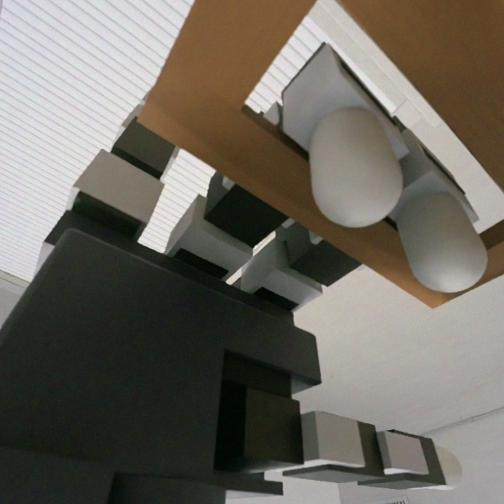

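Call:
move(
  joints={"joint_2_rad": -0.065, "joint_4_rad": -1.913, "joint_6_rad": 0.36},
  min_time_s=1.5,
)

Call:
move(
  joints={"joint_2_rad": -0.045, "joint_4_rad": -1.913, "joint_6_rad": 0.375},
  min_time_s=1,
)

Call:
move(
  joints={"joint_2_rad": -0.03, "joint_4_rad": -1.913, "joint_6_rad": 0.39},
  min_time_s=1,
  cameras=["wrist_camera"],
)

Scene clock: 1270.90 s.
move: off_target
base_odometry: x=+0.417 y=+0.916 heading=+0.841
base_tilt: forward=+0.1 right=+0.3
base_status: not commanded
joint_positions: joint_1_rad=+0.012 joint_2_rad=-0.077 joint_3_rad=+3.128 joint_4_rad=-1.908 joint_5_rad=-0.020 joint_6_rad=+0.246 joint_7_rad=+0.021 hand_index_mcp=-0.473 hand_index_abd=-0.002 hand_index_pip=+0.581 hand_index_dip=-0.693 hand_middle_mcp=-0.473 hand_middle_abd=+0.045 hand_middle_pip=+0.583 hand_middle_dip=-0.692 hand_ring_mcp=+0.744 hand_ring_abd=+0.002 hand_ring_pip=+0.576 hand_ring_dip=+0.696 hand_thumb_cmc=+0.702 hand_thumb_axl=+0.677 hand_thumb_mcp=+0.228 hand_thumb_ipl=+0.166 hand_current_limit=+0.500 hand_speed=-0.300
joint_status: joint_6_rad off_target (ended at +0.246, target +0.360); the others done
hand_state: goal,goal,goal,goal,goal,overload,goal,goal,goal,goal,goal,goal,goal,goal,goal,goal
index_mcp_current_ma: 1
index_abd_current_ma: 0
index_pip_current_ma: 1
index_dip_current_ma: 2
middle_mcp_current_ma: 1
middle_abd_current_ma: 0
middle_pip_current_ma: 2
middle_dip_current_ma: 3
ring_mcp_current_ma: -4
ring_abd_current_ma: 0
ring_pip_current_ma: 0
ring_dip_current_ma: 0
thumb_cmc_current_ma: -3
thumb_axl_current_ma: 0
thumb_mcp_current_ma: 0
thumb_ipl_current_ma: 0
hand_goal_index_mcp: -0.478
hand_goal_index_abd: 0.000
hand_goal_index_pip: 0.576
hand_goal_index_dip: -0.700
hand_goal_middle_mcp: -0.478
hand_goal_middle_abd: 0.000
hand_goal_middle_pip: 0.576
hand_goal_middle_dip: -0.700
hand_goal_ring_mcp: 0.754
hand_goal_ring_abd: 0.000
hand_goal_ring_pip: 0.576
hand_goal_ring_dip: 0.696
hand_goal_thumb_cmc: 0.710
hand_goal_thumb_axl: 0.678
hand_goal_thumb_mcp: 0.230
hand_goal_thumb_ipl: 0.168
motor_effort: joint_1_rad=-1(1) joint_2_rad=-17(18) joint_3_rad=+1(1) joint_4_rad=+20(21) joint_5_rad=+0(0) joint_6_rad=+11(12) joint_7_rad=-1(2)
hand_pose: x=+0.6905 y=+0.0234 z=+0.9314 quat_wxyz=(+0.495, -0.503, +0.504, -0.498) (m; base frame)
hand_target: x=+0.7014 y=+0.0204 z=+0.9558 quat_wxyz=(+0.519, -0.478, +0.480, -0.521) (m; base frame)
hand_status: not commanded
pictures: none

Scene clock: 1272.20 s.
move: off_target
base_odometry: x=+0.417 y=+0.916 heading=+0.841
base_tilt: forward=+0.1 right=+0.3
base_status: not commanded
joint_positions: joint_1_rad=+0.012 joint_2_rad=-0.057 joint_3_rad=+3.128 joint_4_rad=-1.908 joint_5_rad=-0.020 joint_6_rad=+0.261 joint_7_rad=+0.021 hand_index_mcp=-0.473 hand_index_abd=-0.002 hand_index_pip=+0.581 hand_index_dip=-0.693 hand_middle_mcp=-0.473 hand_middle_abd=+0.045 hand_middle_pip=+0.583 hand_middle_dip=-0.692 hand_ring_mcp=+0.744 hand_ring_abd=+0.002 hand_ring_pip=+0.576 hand_ring_dip=+0.696 hand_thumb_cmc=+0.702 hand_thumb_axl=+0.677 hand_thumb_mcp=+0.228 hand_thumb_ipl=+0.166 hand_current_limit=+0.500 hand_speed=-0.300
joint_status: joint_6_rad off_target (ended at +0.261, target +0.375); the others done
hand_state: goal,goal,goal,goal,goal,overload,goal,goal,goal,goal,goal,goal,goal,goal,goal,goal
index_mcp_current_ma: 1
index_abd_current_ma: 0
index_pip_current_ma: 1
index_dip_current_ma: 2
middle_mcp_current_ma: 1
middle_abd_current_ma: 0
middle_pip_current_ma: 2
middle_dip_current_ma: 3
ring_mcp_current_ma: -4
ring_abd_current_ma: 0
ring_pip_current_ma: 0
ring_dip_current_ma: 0
thumb_cmc_current_ma: -3
thumb_axl_current_ma: 0
thumb_mcp_current_ma: 0
thumb_ipl_current_ma: 0
hand_goal_index_mcp: -0.478
hand_goal_index_abd: 0.000
hand_goal_index_pip: 0.576
hand_goal_index_dip: -0.700
hand_goal_middle_mcp: -0.478
hand_goal_middle_abd: 0.000
hand_goal_middle_pip: 0.576
hand_goal_middle_dip: -0.700
hand_goal_ring_mcp: 0.754
hand_goal_ring_abd: 0.000
hand_goal_ring_pip: 0.576
hand_goal_ring_dip: 0.696
hand_goal_thumb_cmc: 0.710
hand_goal_thumb_axl: 0.678
hand_goal_thumb_mcp: 0.230
hand_goal_thumb_ipl: 0.168
motor_effort: joint_1_rad=-1(1) joint_2_rad=-18(19) joint_3_rad=+0(1) joint_4_rad=+20(21) joint_5_rad=+0(0) joint_6_rad=+11(12) joint_7_rad=-1(2)
hand_pose: x=+0.6968 y=+0.0233 z=+0.9246 quat_wxyz=(+0.494, -0.504, +0.505, -0.497) (m; base frame)
hand_target: x=+0.7077 y=+0.0204 z=+0.9487 quat_wxyz=(+0.518, -0.479, +0.481, -0.520) (m; base frame)
hand_status: not commanded
pictures: none

Scene clock: 1273.50 s.
move: off_target
base_odometry: x=+0.417 y=+0.916 heading=+0.841
base_tilt: forward=+0.1 right=+0.3
base_status: not commanded
joint_positions: joint_1_rad=+0.012 joint_2_rad=-0.042 joint_3_rad=+3.128 joint_4_rad=-1.908 joint_5_rad=-0.020 joint_6_rad=+0.276 joint_7_rad=+0.021 hand_index_mcp=-0.473 hand_index_abd=-0.002 hand_index_pip=+0.581 hand_index_dip=-0.693 hand_middle_mcp=-0.473 hand_middle_abd=+0.045 hand_middle_pip=+0.583 hand_middle_dip=-0.692 hand_ring_mcp=+0.744 hand_ring_abd=+0.002 hand_ring_pip=+0.576 hand_ring_dip=+0.696 hand_thumb_cmc=+0.702 hand_thumb_axl=+0.677 hand_thumb_mcp=+0.228 hand_thumb_ipl=+0.166 hand_current_limit=+0.500 hand_speed=-0.300
joint_status: joint_6_rad off_target (ended at +0.276, target +0.390); the others done
hand_state: goal,goal,goal,goal,goal,overload,goal,goal,goal,goal,goal,goal,goal,goal,goal,goal
index_mcp_current_ma: 1
index_abd_current_ma: 0
index_pip_current_ma: 1
index_dip_current_ma: 2
middle_mcp_current_ma: 1
middle_abd_current_ma: 0
middle_pip_current_ma: 2
middle_dip_current_ma: 3
ring_mcp_current_ma: -4
ring_abd_current_ma: 0
ring_pip_current_ma: 0
ring_dip_current_ma: 0
thumb_cmc_current_ma: -3
thumb_axl_current_ma: 0
thumb_mcp_current_ma: 0
thumb_ipl_current_ma: 0
hand_goal_index_mcp: -0.478
hand_goal_index_abd: 0.000
hand_goal_index_pip: 0.576
hand_goal_index_dip: -0.700
hand_goal_middle_mcp: -0.478
hand_goal_middle_abd: 0.000
hand_goal_middle_pip: 0.576
hand_goal_middle_dip: -0.700
hand_goal_ring_mcp: 0.754
hand_goal_ring_abd: 0.000
hand_goal_ring_pip: 0.576
hand_goal_ring_dip: 0.696
hand_goal_thumb_cmc: 0.710
hand_goal_thumb_axl: 0.678
hand_goal_thumb_mcp: 0.230
hand_goal_thumb_ipl: 0.168
motor_effort: joint_1_rad=-1(1) joint_2_rad=-18(19) joint_3_rad=+0(1) joint_4_rad=+20(21) joint_5_rad=+0(0) joint_6_rad=+10(12) joint_7_rad=-1(2)
hand_pose: x=+0.7018 y=+0.0232 z=+0.9202 quat_wxyz=(+0.494, -0.504, +0.505, -0.497) (m; base frame)
hand_target: x=+0.7126 y=+0.0204 z=+0.9445 quat_wxyz=(+0.518, -0.479, +0.481, -0.520) (m; base frame)
hand_status: not commanded
pictures: wrist_camera
Images, in order (width x height): wrist_camera 504x504.

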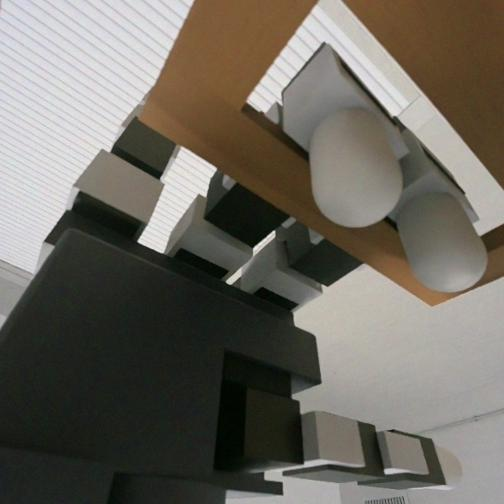

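Call:
move(
  joints={"joint_2_rad": 0.0, "joint_4_rad": -1.913, "joint_6_rad": 0.42},
  min_time_s=1.5,
)

Call:
move(
  joints={"joint_2_rad": 0.025, "joint_4_rad": -1.913, "joint_6_rad": 0.445},
  min_time_s=1.5,
  cameras=["wrist_camera"],
)

Scene clock: 1276.77 s.
move: off_target
base_odometry: x=+0.417 y=+0.916 heading=+0.841
base_tilt: forward=+0.1 right=+0.3
base_status: not commanded
joint_positions: joint_1_rad=+0.012 joint_2_rad=-0.013 joint_3_rad=+3.128 joint_4_rad=-1.908 joint_5_rad=-0.020 joint_6_rad=+0.306 joint_7_rad=+0.021 hand_index_mcp=-0.473 hand_index_abd=-0.002 hand_index_pip=+0.581 hand_index_dip=-0.693 hand_middle_mcp=-0.473 hand_middle_abd=+0.045 hand_middle_pip=+0.583 hand_middle_dip=-0.692 hand_ring_mcp=+0.744 hand_ring_abd=+0.002 hand_ring_pip=+0.576 hand_ring_dip=+0.696 hand_thumb_cmc=+0.702 hand_thumb_axl=+0.677 hand_thumb_mcp=+0.228 hand_thumb_ipl=+0.166 hand_current_limit=+0.500 hand_speed=-0.300
joint_status: joint_6_rad off_target (ended at +0.306, target +0.420); the others done
hand_state: goal,goal,goal,goal,goal,overload,goal,goal,goal,goal,goal,goal,goal,goal,goal,goal
index_mcp_current_ma: 1
index_abd_current_ma: 0
index_pip_current_ma: 1
index_dip_current_ma: 2
middle_mcp_current_ma: 1
middle_abd_current_ma: 0
middle_pip_current_ma: 2
middle_dip_current_ma: 3
ring_mcp_current_ma: -4
ring_abd_current_ma: 0
ring_pip_current_ma: 0
ring_dip_current_ma: 0
thumb_cmc_current_ma: -3
thumb_axl_current_ma: 0
thumb_mcp_current_ma: 0
thumb_ipl_current_ma: 0
hand_goal_index_mcp: -0.478
hand_goal_index_abd: 0.000
hand_goal_index_pip: 0.576
hand_goal_index_dip: -0.700
hand_goal_middle_mcp: -0.478
hand_goal_middle_abd: 0.000
hand_goal_middle_pip: 0.576
hand_goal_middle_dip: -0.700
hand_goal_ring_mcp: 0.754
hand_goal_ring_abd: 0.000
hand_goal_ring_pip: 0.576
hand_goal_ring_dip: 0.696
hand_goal_thumb_cmc: 0.710
hand_goal_thumb_axl: 0.678
hand_goal_thumb_mcp: 0.230
hand_goal_thumb_ipl: 0.168
motor_effort: joint_1_rad=+0(1) joint_2_rad=-19(20) joint_3_rad=+0(1) joint_4_rad=+19(21) joint_5_rad=+0(0) joint_6_rad=+11(12) joint_7_rad=-1(1)
hand_pose: x=+0.7115 y=+0.0229 z=+0.9117 quat_wxyz=(+0.494, -0.504, +0.505, -0.497) (m; base frame)
hand_target: x=+0.7222 y=+0.0204 z=+0.9358 quat_wxyz=(+0.519, -0.479, +0.481, -0.519) (m; base frame)
hand_status: not commanded
pictures: none

Scene clock: 1278.57 s.
move: off_target
base_odometry: x=+0.417 y=+0.916 heading=+0.841
base_tilt: forward=+0.1 right=+0.3
base_status: not commanded
joint_positions: joint_1_rad=+0.012 joint_2_rad=+0.012 joint_3_rad=+3.128 joint_4_rad=-1.908 joint_5_rad=-0.020 joint_6_rad=+0.331 joint_7_rad=+0.021 hand_index_mcp=-0.473 hand_index_abd=-0.002 hand_index_pip=+0.581 hand_index_dip=-0.693 hand_middle_mcp=-0.473 hand_middle_abd=+0.045 hand_middle_pip=+0.583 hand_middle_dip=-0.692 hand_ring_mcp=+0.744 hand_ring_abd=+0.002 hand_ring_pip=+0.576 hand_ring_dip=+0.696 hand_thumb_cmc=+0.702 hand_thumb_axl=+0.677 hand_thumb_mcp=+0.228 hand_thumb_ipl=+0.166 hand_current_limit=+0.500 hand_speed=-0.300
joint_status: joint_6_rad off_target (ended at +0.331, target +0.445); the others done
hand_state: goal,goal,goal,goal,goal,overload,goal,goal,goal,goal,goal,goal,goal,goal,goal,goal
index_mcp_current_ma: 1
index_abd_current_ma: 0
index_pip_current_ma: 1
index_dip_current_ma: 2
middle_mcp_current_ma: 1
middle_abd_current_ma: 0
middle_pip_current_ma: 2
middle_dip_current_ma: 3
ring_mcp_current_ma: -4
ring_abd_current_ma: 0
ring_pip_current_ma: 0
ring_dip_current_ma: 0
thumb_cmc_current_ma: -3
thumb_axl_current_ma: 0
thumb_mcp_current_ma: 0
thumb_ipl_current_ma: 0
hand_goal_index_mcp: -0.478
hand_goal_index_abd: 0.000
hand_goal_index_pip: 0.576
hand_goal_index_dip: -0.700
hand_goal_middle_mcp: -0.478
hand_goal_middle_abd: 0.000
hand_goal_middle_pip: 0.576
hand_goal_middle_dip: -0.700
hand_goal_ring_mcp: 0.754
hand_goal_ring_abd: 0.000
hand_goal_ring_pip: 0.576
hand_goal_ring_dip: 0.696
hand_goal_thumb_cmc: 0.710
hand_goal_thumb_axl: 0.678
hand_goal_thumb_mcp: 0.230
hand_goal_thumb_ipl: 0.168
motor_effort: joint_1_rad=+0(1) joint_2_rad=-21(21) joint_3_rad=+0(1) joint_4_rad=+20(21) joint_5_rad=+0(0) joint_6_rad=+10(12) joint_7_rad=-1(2)
hand_pose: x=+0.7192 y=+0.0227 z=+0.9048 quat_wxyz=(+0.494, -0.503, +0.505, -0.497) (m; base frame)
hand_target: x=+0.7300 y=+0.0204 z=+0.9283 quat_wxyz=(+0.519, -0.479, +0.481, -0.519) (m; base frame)
hand_status: not commanded
pictures: wrist_camera
Images, in order (width x height): wrist_camera 504x504.

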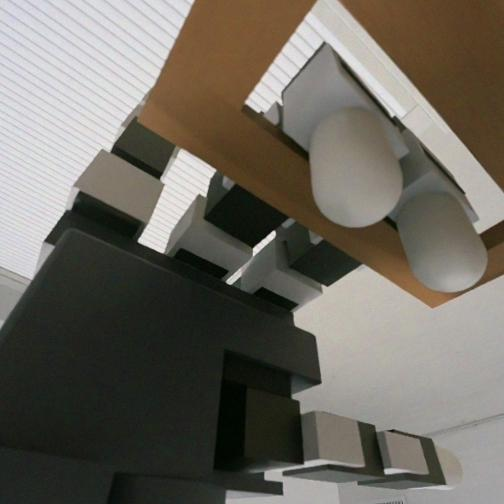

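Call:
move(
  joints={"joint_2_rad": 0.04, "joint_4_rad": -1.925, "joint_6_rad": 0.465},
  min_time_s=1.2,
)

Call:
move(
  joints={"joint_2_rad": 0.055, "joint_4_rad": -1.94, "joint_6_rad": 0.49},
  min_time_s=1.2,
  cameras=["wrist_camera"],
)

Scene clock: 1282.00 s.
move: done
base_odometry: x=+0.417 y=+0.916 heading=+0.841
base_tilt: forward=+0.1 right=+0.3
base_status: not commanded
joint_positions: joint_1_rad=+0.012 joint_2_rad=+0.025 joint_3_rad=+3.128 joint_4_rad=-1.917 joint_5_rad=-0.020 joint_6_rad=+0.352 joint_7_rad=+0.021 hand_index_mcp=-0.473 hand_index_abd=-0.002 hand_index_pip=+0.581 hand_index_dip=-0.693 hand_middle_mcp=-0.473 hand_middle_abd=+0.045 hand_middle_pip=+0.583 hand_middle_dip=-0.692 hand_ring_mcp=+0.744 hand_ring_abd=+0.002 hand_ring_pip=+0.576 hand_ring_dip=+0.696 hand_thumb_cmc=+0.702 hand_thumb_axl=+0.677 hand_thumb_mcp=+0.228 hand_thumb_ipl=+0.166 hand_current_limit=+0.500 hand_speed=-0.300
joint_status: all done
hand_state: goal,goal,goal,goal,goal,overload,goal,goal,goal,goal,goal,goal,goal,goal,goal,goal
index_mcp_current_ma: 1
index_abd_current_ma: 0
index_pip_current_ma: 1
index_dip_current_ma: 2
middle_mcp_current_ma: 1
middle_abd_current_ma: 0
middle_pip_current_ma: 2
middle_dip_current_ma: 3
ring_mcp_current_ma: -4
ring_abd_current_ma: 0
ring_pip_current_ma: 0
ring_dip_current_ma: 0
thumb_cmc_current_ma: -3
thumb_axl_current_ma: 0
thumb_mcp_current_ma: 0
thumb_ipl_current_ma: 0
hand_goal_index_mcp: -0.478
hand_goal_index_abd: 0.000
hand_goal_index_pip: 0.576
hand_goal_index_dip: -0.700
hand_goal_middle_mcp: -0.478
hand_goal_middle_abd: 0.000
hand_goal_middle_pip: 0.576
hand_goal_middle_dip: -0.700
hand_goal_ring_mcp: 0.754
hand_goal_ring_abd: 0.000
hand_goal_ring_pip: 0.576
hand_goal_ring_dip: 0.696
hand_goal_thumb_cmc: 0.710
hand_goal_thumb_axl: 0.678
hand_goal_thumb_mcp: 0.230
hand_goal_thumb_ipl: 0.168
motor_effort: joint_1_rad=-1(1) joint_2_rad=-20(21) joint_3_rad=+0(1) joint_4_rad=+19(21) joint_5_rad=+0(0) joint_6_rad=+11(12) joint_7_rad=-1(1)
hand_pose: x=+0.7222 y=+0.0225 z=+0.8979 quat_wxyz=(+0.494, -0.504, +0.506, -0.497) (m; base frame)
hand_target: x=+0.7327 y=+0.0204 z=+0.9181 quat_wxyz=(+0.517, -0.481, +0.483, -0.517) (m; base frame)
hand_status: not commanded
pictures: none

Scene clock: 1283.50 s.
move: done
base_odometry: x=+0.417 y=+0.916 heading=+0.841
base_tilt: forward=+0.1 right=+0.3
base_status: not commanded
joint_positions: joint_1_rad=+0.012 joint_2_rad=+0.033 joint_3_rad=+3.128 joint_4_rad=-1.926 joint_5_rad=-0.020 joint_6_rad=+0.384 joint_7_rad=+0.021 hand_index_mcp=-0.476 hand_index_abd=-0.002 hand_index_pip=+0.581 hand_index_dip=-0.693 hand_middle_mcp=-0.476 hand_middle_abd=+0.045 hand_middle_pip=+0.583 hand_middle_dip=-0.692 hand_ring_mcp=+0.744 hand_ring_abd=+0.002 hand_ring_pip=+0.576 hand_ring_dip=+0.696 hand_thumb_cmc=+0.702 hand_thumb_axl=+0.677 hand_thumb_mcp=+0.228 hand_thumb_ipl=+0.166 hand_current_limit=+0.500 hand_speed=-0.300
joint_status: all done
hand_state: goal,goal,goal,goal,goal,overload,goal,goal,goal,goal,goal,goal,goal,goal,goal,goal
index_mcp_current_ma: 0
index_abd_current_ma: 0
index_pip_current_ma: 1
index_dip_current_ma: 2
middle_mcp_current_ma: 0
middle_abd_current_ma: 0
middle_pip_current_ma: 2
middle_dip_current_ma: 3
ring_mcp_current_ma: -4
ring_abd_current_ma: 0
ring_pip_current_ma: 0
ring_dip_current_ma: 0
thumb_cmc_current_ma: -3
thumb_axl_current_ma: 0
thumb_mcp_current_ma: 0
thumb_ipl_current_ma: 0
hand_goal_index_mcp: -0.478
hand_goal_index_abd: 0.000
hand_goal_index_pip: 0.576
hand_goal_index_dip: -0.700
hand_goal_middle_mcp: -0.478
hand_goal_middle_abd: 0.000
hand_goal_middle_pip: 0.576
hand_goal_middle_dip: -0.700
hand_goal_ring_mcp: 0.754
hand_goal_ring_abd: 0.000
hand_goal_ring_pip: 0.576
hand_goal_ring_dip: 0.696
hand_goal_thumb_cmc: 0.710
hand_goal_thumb_axl: 0.678
hand_goal_thumb_mcp: 0.230
hand_goal_thumb_ipl: 0.168
motor_effort: joint_1_rad=-1(1) joint_2_rad=-19(21) joint_3_rad=+0(1) joint_4_rad=+18(21) joint_5_rad=+0(0) joint_6_rad=+10(11) joint_7_rad=-1(1)
hand_pose: x=+0.7248 y=+0.0223 z=+0.8971 quat_wxyz=(+0.497, -0.500, +0.502, -0.501) (m; base frame)
hand_target: x=+0.7349 y=+0.0205 z=+0.9076 quat_wxyz=(+0.516, -0.482, +0.484, -0.516) (m; base frame)
hand_status: not commanded
pictures: wrist_camera
Images, in order (width x height): wrist_camera 504x504.

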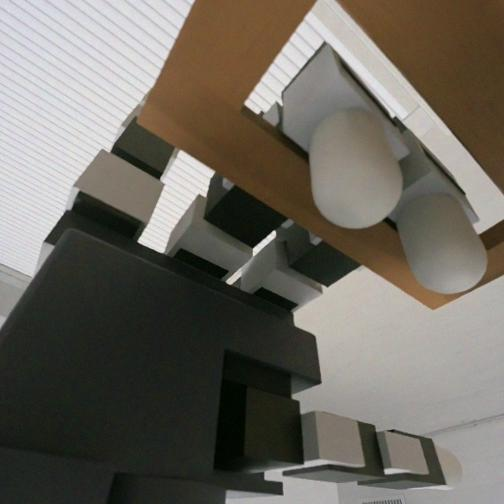

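Call:
move(
  joints={"joint_2_rad": 0.07, "joint_4_rad": -1.95, "joint_6_rad": 0.50},
  min_time_s=1.2,
)

Call:
move(
  joints={"joint_2_rad": 0.085, "joint_4_rad": -1.96, "joint_6_rad": 0.51},
  min_time_s=1.2,
  cameras=["wrist_camera"],
)

Scene clock: 1286.57 s.
move: done
base_odometry: x=+0.417 y=+0.916 heading=+0.841
base_tilt: forward=+0.1 right=+0.3
base_status: not commanded
joint_positions: joint_1_rad=+0.012 joint_2_rad=+0.041 joint_3_rad=+3.128 joint_4_rad=-1.928 joint_5_rad=-0.020 joint_6_rad=+0.404 joint_7_rad=+0.021 hand_index_mcp=-0.478 hand_index_abd=-0.002 hand_index_pip=+0.579 hand_index_dip=-0.696 hand_middle_mcp=-0.478 hand_middle_abd=+0.045 hand_middle_pip=+0.579 hand_middle_dip=-0.695 hand_ring_mcp=+0.744 hand_ring_abd=+0.002 hand_ring_pip=+0.576 hand_ring_dip=+0.696 hand_thumb_cmc=+0.702 hand_thumb_axl=+0.677 hand_thumb_mcp=+0.228 hand_thumb_ipl=+0.166 hand_current_limit=+0.500 hand_speed=-0.300
joint_status: all done
hand_state: goal,goal,goal,goal,goal,overload,goal,goal,goal,goal,goal,goal,goal,goal,goal,goal
index_mcp_current_ma: 0
index_abd_current_ma: 0
index_pip_current_ma: 0
index_dip_current_ma: 1
middle_mcp_current_ma: 0
middle_abd_current_ma: 0
middle_pip_current_ma: 0
middle_dip_current_ma: 1
ring_mcp_current_ma: -4
ring_abd_current_ma: 0
ring_pip_current_ma: 0
ring_dip_current_ma: 0
thumb_cmc_current_ma: -3
thumb_axl_current_ma: 0
thumb_mcp_current_ma: 0
thumb_ipl_current_ma: 0
hand_goal_index_mcp: -0.478
hand_goal_index_abd: 0.000
hand_goal_index_pip: 0.576
hand_goal_index_dip: -0.700
hand_goal_middle_mcp: -0.478
hand_goal_middle_abd: 0.000
hand_goal_middle_pip: 0.576
hand_goal_middle_dip: -0.700
hand_goal_ring_mcp: 0.754
hand_goal_ring_abd: 0.000
hand_goal_ring_pip: 0.576
hand_goal_ring_dip: 0.696
hand_goal_thumb_cmc: 0.710
hand_goal_thumb_axl: 0.678
hand_goal_thumb_mcp: 0.230
hand_goal_thumb_ipl: 0.168
motor_effort: joint_1_rad=-1(1) joint_2_rad=-18(20) joint_3_rad=+0(1) joint_4_rad=+17(19) joint_5_rad=+0(0) joint_6_rad=+8(11) joint_7_rad=-1(1)
hand_pose: x=+0.7279 y=+0.0221 z=+0.8967 quat_wxyz=(+0.499, -0.497, +0.500, -0.503) (m; base frame)
hand_target: x=+0.7369 y=+0.0205 z=+0.8955 quat_wxyz=(+0.513, -0.486, +0.488, -0.512) (m; base frame)
hand_status: not commanded
pictures: none

Scene clock: 1288.07 s.
move: done
base_odometry: x=+0.417 y=+0.916 heading=+0.841
base_tilt: forward=+0.1 right=+0.3
base_status: not commanded
joint_positions: joint_1_rad=+0.012 joint_2_rad=+0.055 joint_3_rad=+3.128 joint_4_rad=-1.937 joint_5_rad=-0.020 joint_6_rad=+0.417 joint_7_rad=+0.021 hand_index_mcp=-0.478 hand_index_abd=-0.002 hand_index_pip=+0.579 hand_index_dip=-0.696 hand_middle_mcp=-0.478 hand_middle_abd=+0.045 hand_middle_pip=+0.577 hand_middle_dip=-0.698 hand_ring_mcp=+0.744 hand_ring_abd=+0.002 hand_ring_pip=+0.576 hand_ring_dip=+0.696 hand_thumb_cmc=+0.702 hand_thumb_axl=+0.677 hand_thumb_mcp=+0.228 hand_thumb_ipl=+0.166 hand_current_limit=+0.500 hand_speed=-0.300
joint_status: all done
hand_state: goal,goal,goal,goal,goal,overload,goal,goal,goal,goal,goal,goal,goal,goal,goal,goal
index_mcp_current_ma: 0
index_abd_current_ma: 0
index_pip_current_ma: 0
index_dip_current_ma: 1
middle_mcp_current_ma: 0
middle_abd_current_ma: 0
middle_pip_current_ma: 0
middle_dip_current_ma: 0
ring_mcp_current_ma: -4
ring_abd_current_ma: 0
ring_pip_current_ma: 0
ring_dip_current_ma: 0
thumb_cmc_current_ma: -3
thumb_axl_current_ma: 0
thumb_mcp_current_ma: 0
thumb_ipl_current_ma: 0
hand_goal_index_mcp: -0.478
hand_goal_index_abd: 0.000
hand_goal_index_pip: 0.576
hand_goal_index_dip: -0.700
hand_goal_middle_mcp: -0.478
hand_goal_middle_abd: 0.000
hand_goal_middle_pip: 0.576
hand_goal_middle_dip: -0.700
hand_goal_ring_mcp: 0.754
hand_goal_ring_abd: 0.000
hand_goal_ring_pip: 0.576
hand_goal_ring_dip: 0.696
hand_goal_thumb_cmc: 0.710
hand_goal_thumb_axl: 0.678
hand_goal_thumb_mcp: 0.230
hand_goal_thumb_ipl: 0.168
motor_effort: joint_1_rad=-1(1) joint_2_rad=-18(19) joint_3_rad=+0(1) joint_4_rad=+16(18) joint_5_rad=+0(1) joint_6_rad=+8(10) joint_7_rad=-1(1)
hand_pose: x=+0.7300 y=+0.0220 z=+0.8872 quat_wxyz=(+0.497, -0.500, +0.502, -0.501) (m; base frame)
hand_target: x=+0.7386 y=+0.0205 z=+0.8834 quat_wxyz=(+0.509, -0.490, +0.492, -0.508) (m; base frame)
hand_status: not commanded
pictures: wrist_camera
Images, in order (width x height): wrist_camera 504x504.

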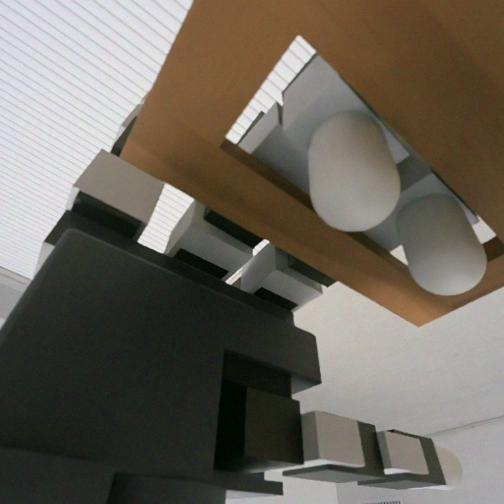

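Call:
move(
  joints={"hand_index_dip": -0.609, "hand_middle_dip": -0.609, "hand_current_limit": -0.4},
)

Call:
move(
  joints={"joint_2_rad": 0.042},
  min_time_s=1,
  cameras=["wrist_camera"],
)

Scene clock: 1290.33 s.
move: done
base_odometry: x=+0.417 y=+0.916 heading=+0.841
base_tilt: forward=+0.1 right=+0.3
base_status: not commanded
joint_positions: joint_1_rad=+0.012 joint_2_rad=+0.055 joint_3_rad=+3.128 joint_4_rad=-1.937 joint_5_rad=-0.020 joint_6_rad=+0.423 joint_7_rad=+0.021 hand_index_mcp=-0.478 hand_index_abd=-0.002 hand_index_pip=+0.579 hand_index_dip=-0.611 hand_middle_mcp=-0.483 hand_middle_abd=+0.044 hand_middle_pip=+0.573 hand_middle_dip=-0.613 hand_ring_mcp=+0.744 hand_ring_abd=+0.002 hand_ring_pip=+0.576 hand_ring_dip=+0.696 hand_thumb_cmc=+0.702 hand_thumb_axl=+0.677 hand_thumb_mcp=+0.228 hand_thumb_ipl=+0.166 hand_current_limit=-0.400 hand_speed=-0.300
joint_status: all done
hand_state: goal,goal,goal,goal,goal,overload,goal,goal,goal,goal,goal,goal,goal,goal,goal,goal
index_mcp_current_ma: 0
index_abd_current_ma: 0
index_pip_current_ma: 0
index_dip_current_ma: 0
middle_mcp_current_ma: -1
middle_abd_current_ma: 0
middle_pip_current_ma: 0
middle_dip_current_ma: -1
ring_mcp_current_ma: -4
ring_abd_current_ma: 0
ring_pip_current_ma: 0
ring_dip_current_ma: 0
thumb_cmc_current_ma: -3
thumb_axl_current_ma: 0
thumb_mcp_current_ma: 0
thumb_ipl_current_ma: 0
hand_goal_index_mcp: -0.478
hand_goal_index_abd: 0.000
hand_goal_index_pip: 0.576
hand_goal_index_dip: -0.608
hand_goal_middle_mcp: -0.478
hand_goal_middle_abd: 0.000
hand_goal_middle_pip: 0.576
hand_goal_middle_dip: -0.608
hand_goal_ring_mcp: 0.754
hand_goal_ring_abd: 0.000
hand_goal_ring_pip: 0.576
hand_goal_ring_dip: 0.696
hand_goal_thumb_cmc: 0.710
hand_goal_thumb_axl: 0.678
hand_goal_thumb_mcp: 0.230
hand_goal_thumb_ipl: 0.168
motor_effort: joint_1_rad=-1(1) joint_2_rad=-18(18) joint_3_rad=-1(1) joint_4_rad=+16(17) joint_5_rad=+0(0) joint_6_rad=+8(8) joint_7_rad=-1(1)
hand_pose: x=+0.7305 y=+0.0220 z=+0.8888 quat_wxyz=(+0.498, -0.498, +0.501, -0.502) (m; base frame)
hand_target: x=+0.7386 y=+0.0205 z=+0.8834 quat_wxyz=(+0.509, -0.490, +0.492, -0.508) (m; base frame)
hand_status: not commanded
pictures: none

Scene clock: 1291.63 s.
move: done
base_odometry: x=+0.417 y=+0.916 heading=+0.841
base_tilt: forward=+0.1 right=+0.3
base_status: not commanded
joint_positions: joint_1_rad=+0.012 joint_2_rad=+0.054 joint_3_rad=+3.128 joint_4_rad=-1.938 joint_5_rad=-0.020 joint_6_rad=+0.423 joint_7_rad=+0.021 hand_index_mcp=-0.478 hand_index_abd=-0.002 hand_index_pip=+0.579 hand_index_dip=-0.611 hand_middle_mcp=-0.482 hand_middle_abd=+0.044 hand_middle_pip=+0.573 hand_middle_dip=-0.612 hand_ring_mcp=+0.744 hand_ring_abd=+0.002 hand_ring_pip=+0.576 hand_ring_dip=+0.696 hand_thumb_cmc=+0.702 hand_thumb_axl=+0.677 hand_thumb_mcp=+0.228 hand_thumb_ipl=+0.166 hand_current_limit=-0.400 hand_speed=-0.300
joint_status: all done
hand_state: goal,goal,goal,goal,goal,overload,goal,goal,goal,goal,goal,goal,goal,goal,goal,goal
index_mcp_current_ma: 0
index_abd_current_ma: 0
index_pip_current_ma: 0
index_dip_current_ma: 0
middle_mcp_current_ma: -1
middle_abd_current_ma: 0
middle_pip_current_ma: 0
middle_dip_current_ma: -1
ring_mcp_current_ma: -4
ring_abd_current_ma: 0
ring_pip_current_ma: 0
ring_dip_current_ma: 0
thumb_cmc_current_ma: -3
thumb_axl_current_ma: 0
thumb_mcp_current_ma: 0
thumb_ipl_current_ma: 0
hand_goal_index_mcp: -0.478
hand_goal_index_abd: 0.000
hand_goal_index_pip: 0.576
hand_goal_index_dip: -0.608
hand_goal_middle_mcp: -0.478
hand_goal_middle_abd: 0.000
hand_goal_middle_pip: 0.576
hand_goal_middle_dip: -0.608
hand_goal_ring_mcp: 0.754
hand_goal_ring_abd: 0.000
hand_goal_ring_pip: 0.576
hand_goal_ring_dip: 0.696
hand_goal_thumb_cmc: 0.710
hand_goal_thumb_axl: 0.678
hand_goal_thumb_mcp: 0.230
hand_goal_thumb_ipl: 0.168
motor_effort: joint_1_rad=-1(1) joint_2_rad=-18(19) joint_3_rad=+0(1) joint_4_rad=+16(17) joint_5_rad=+0(0) joint_6_rad=+8(9) joint_7_rad=-1(1)
hand_pose: x=+0.7303 y=+0.0220 z=+0.8890 quat_wxyz=(+0.498, -0.498, +0.501, -0.503) (m; base frame)
hand_target: x=+0.7293 y=+0.0207 z=+0.9098 quat_wxyz=(+0.520, -0.479, +0.481, -0.519) (m; base frame)
hand_status: not commanded
pictures: wrist_camera
Images, in order (width x height): wrist_camera 504x504.

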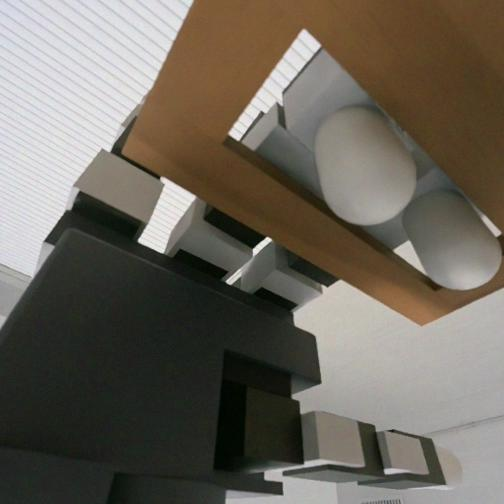

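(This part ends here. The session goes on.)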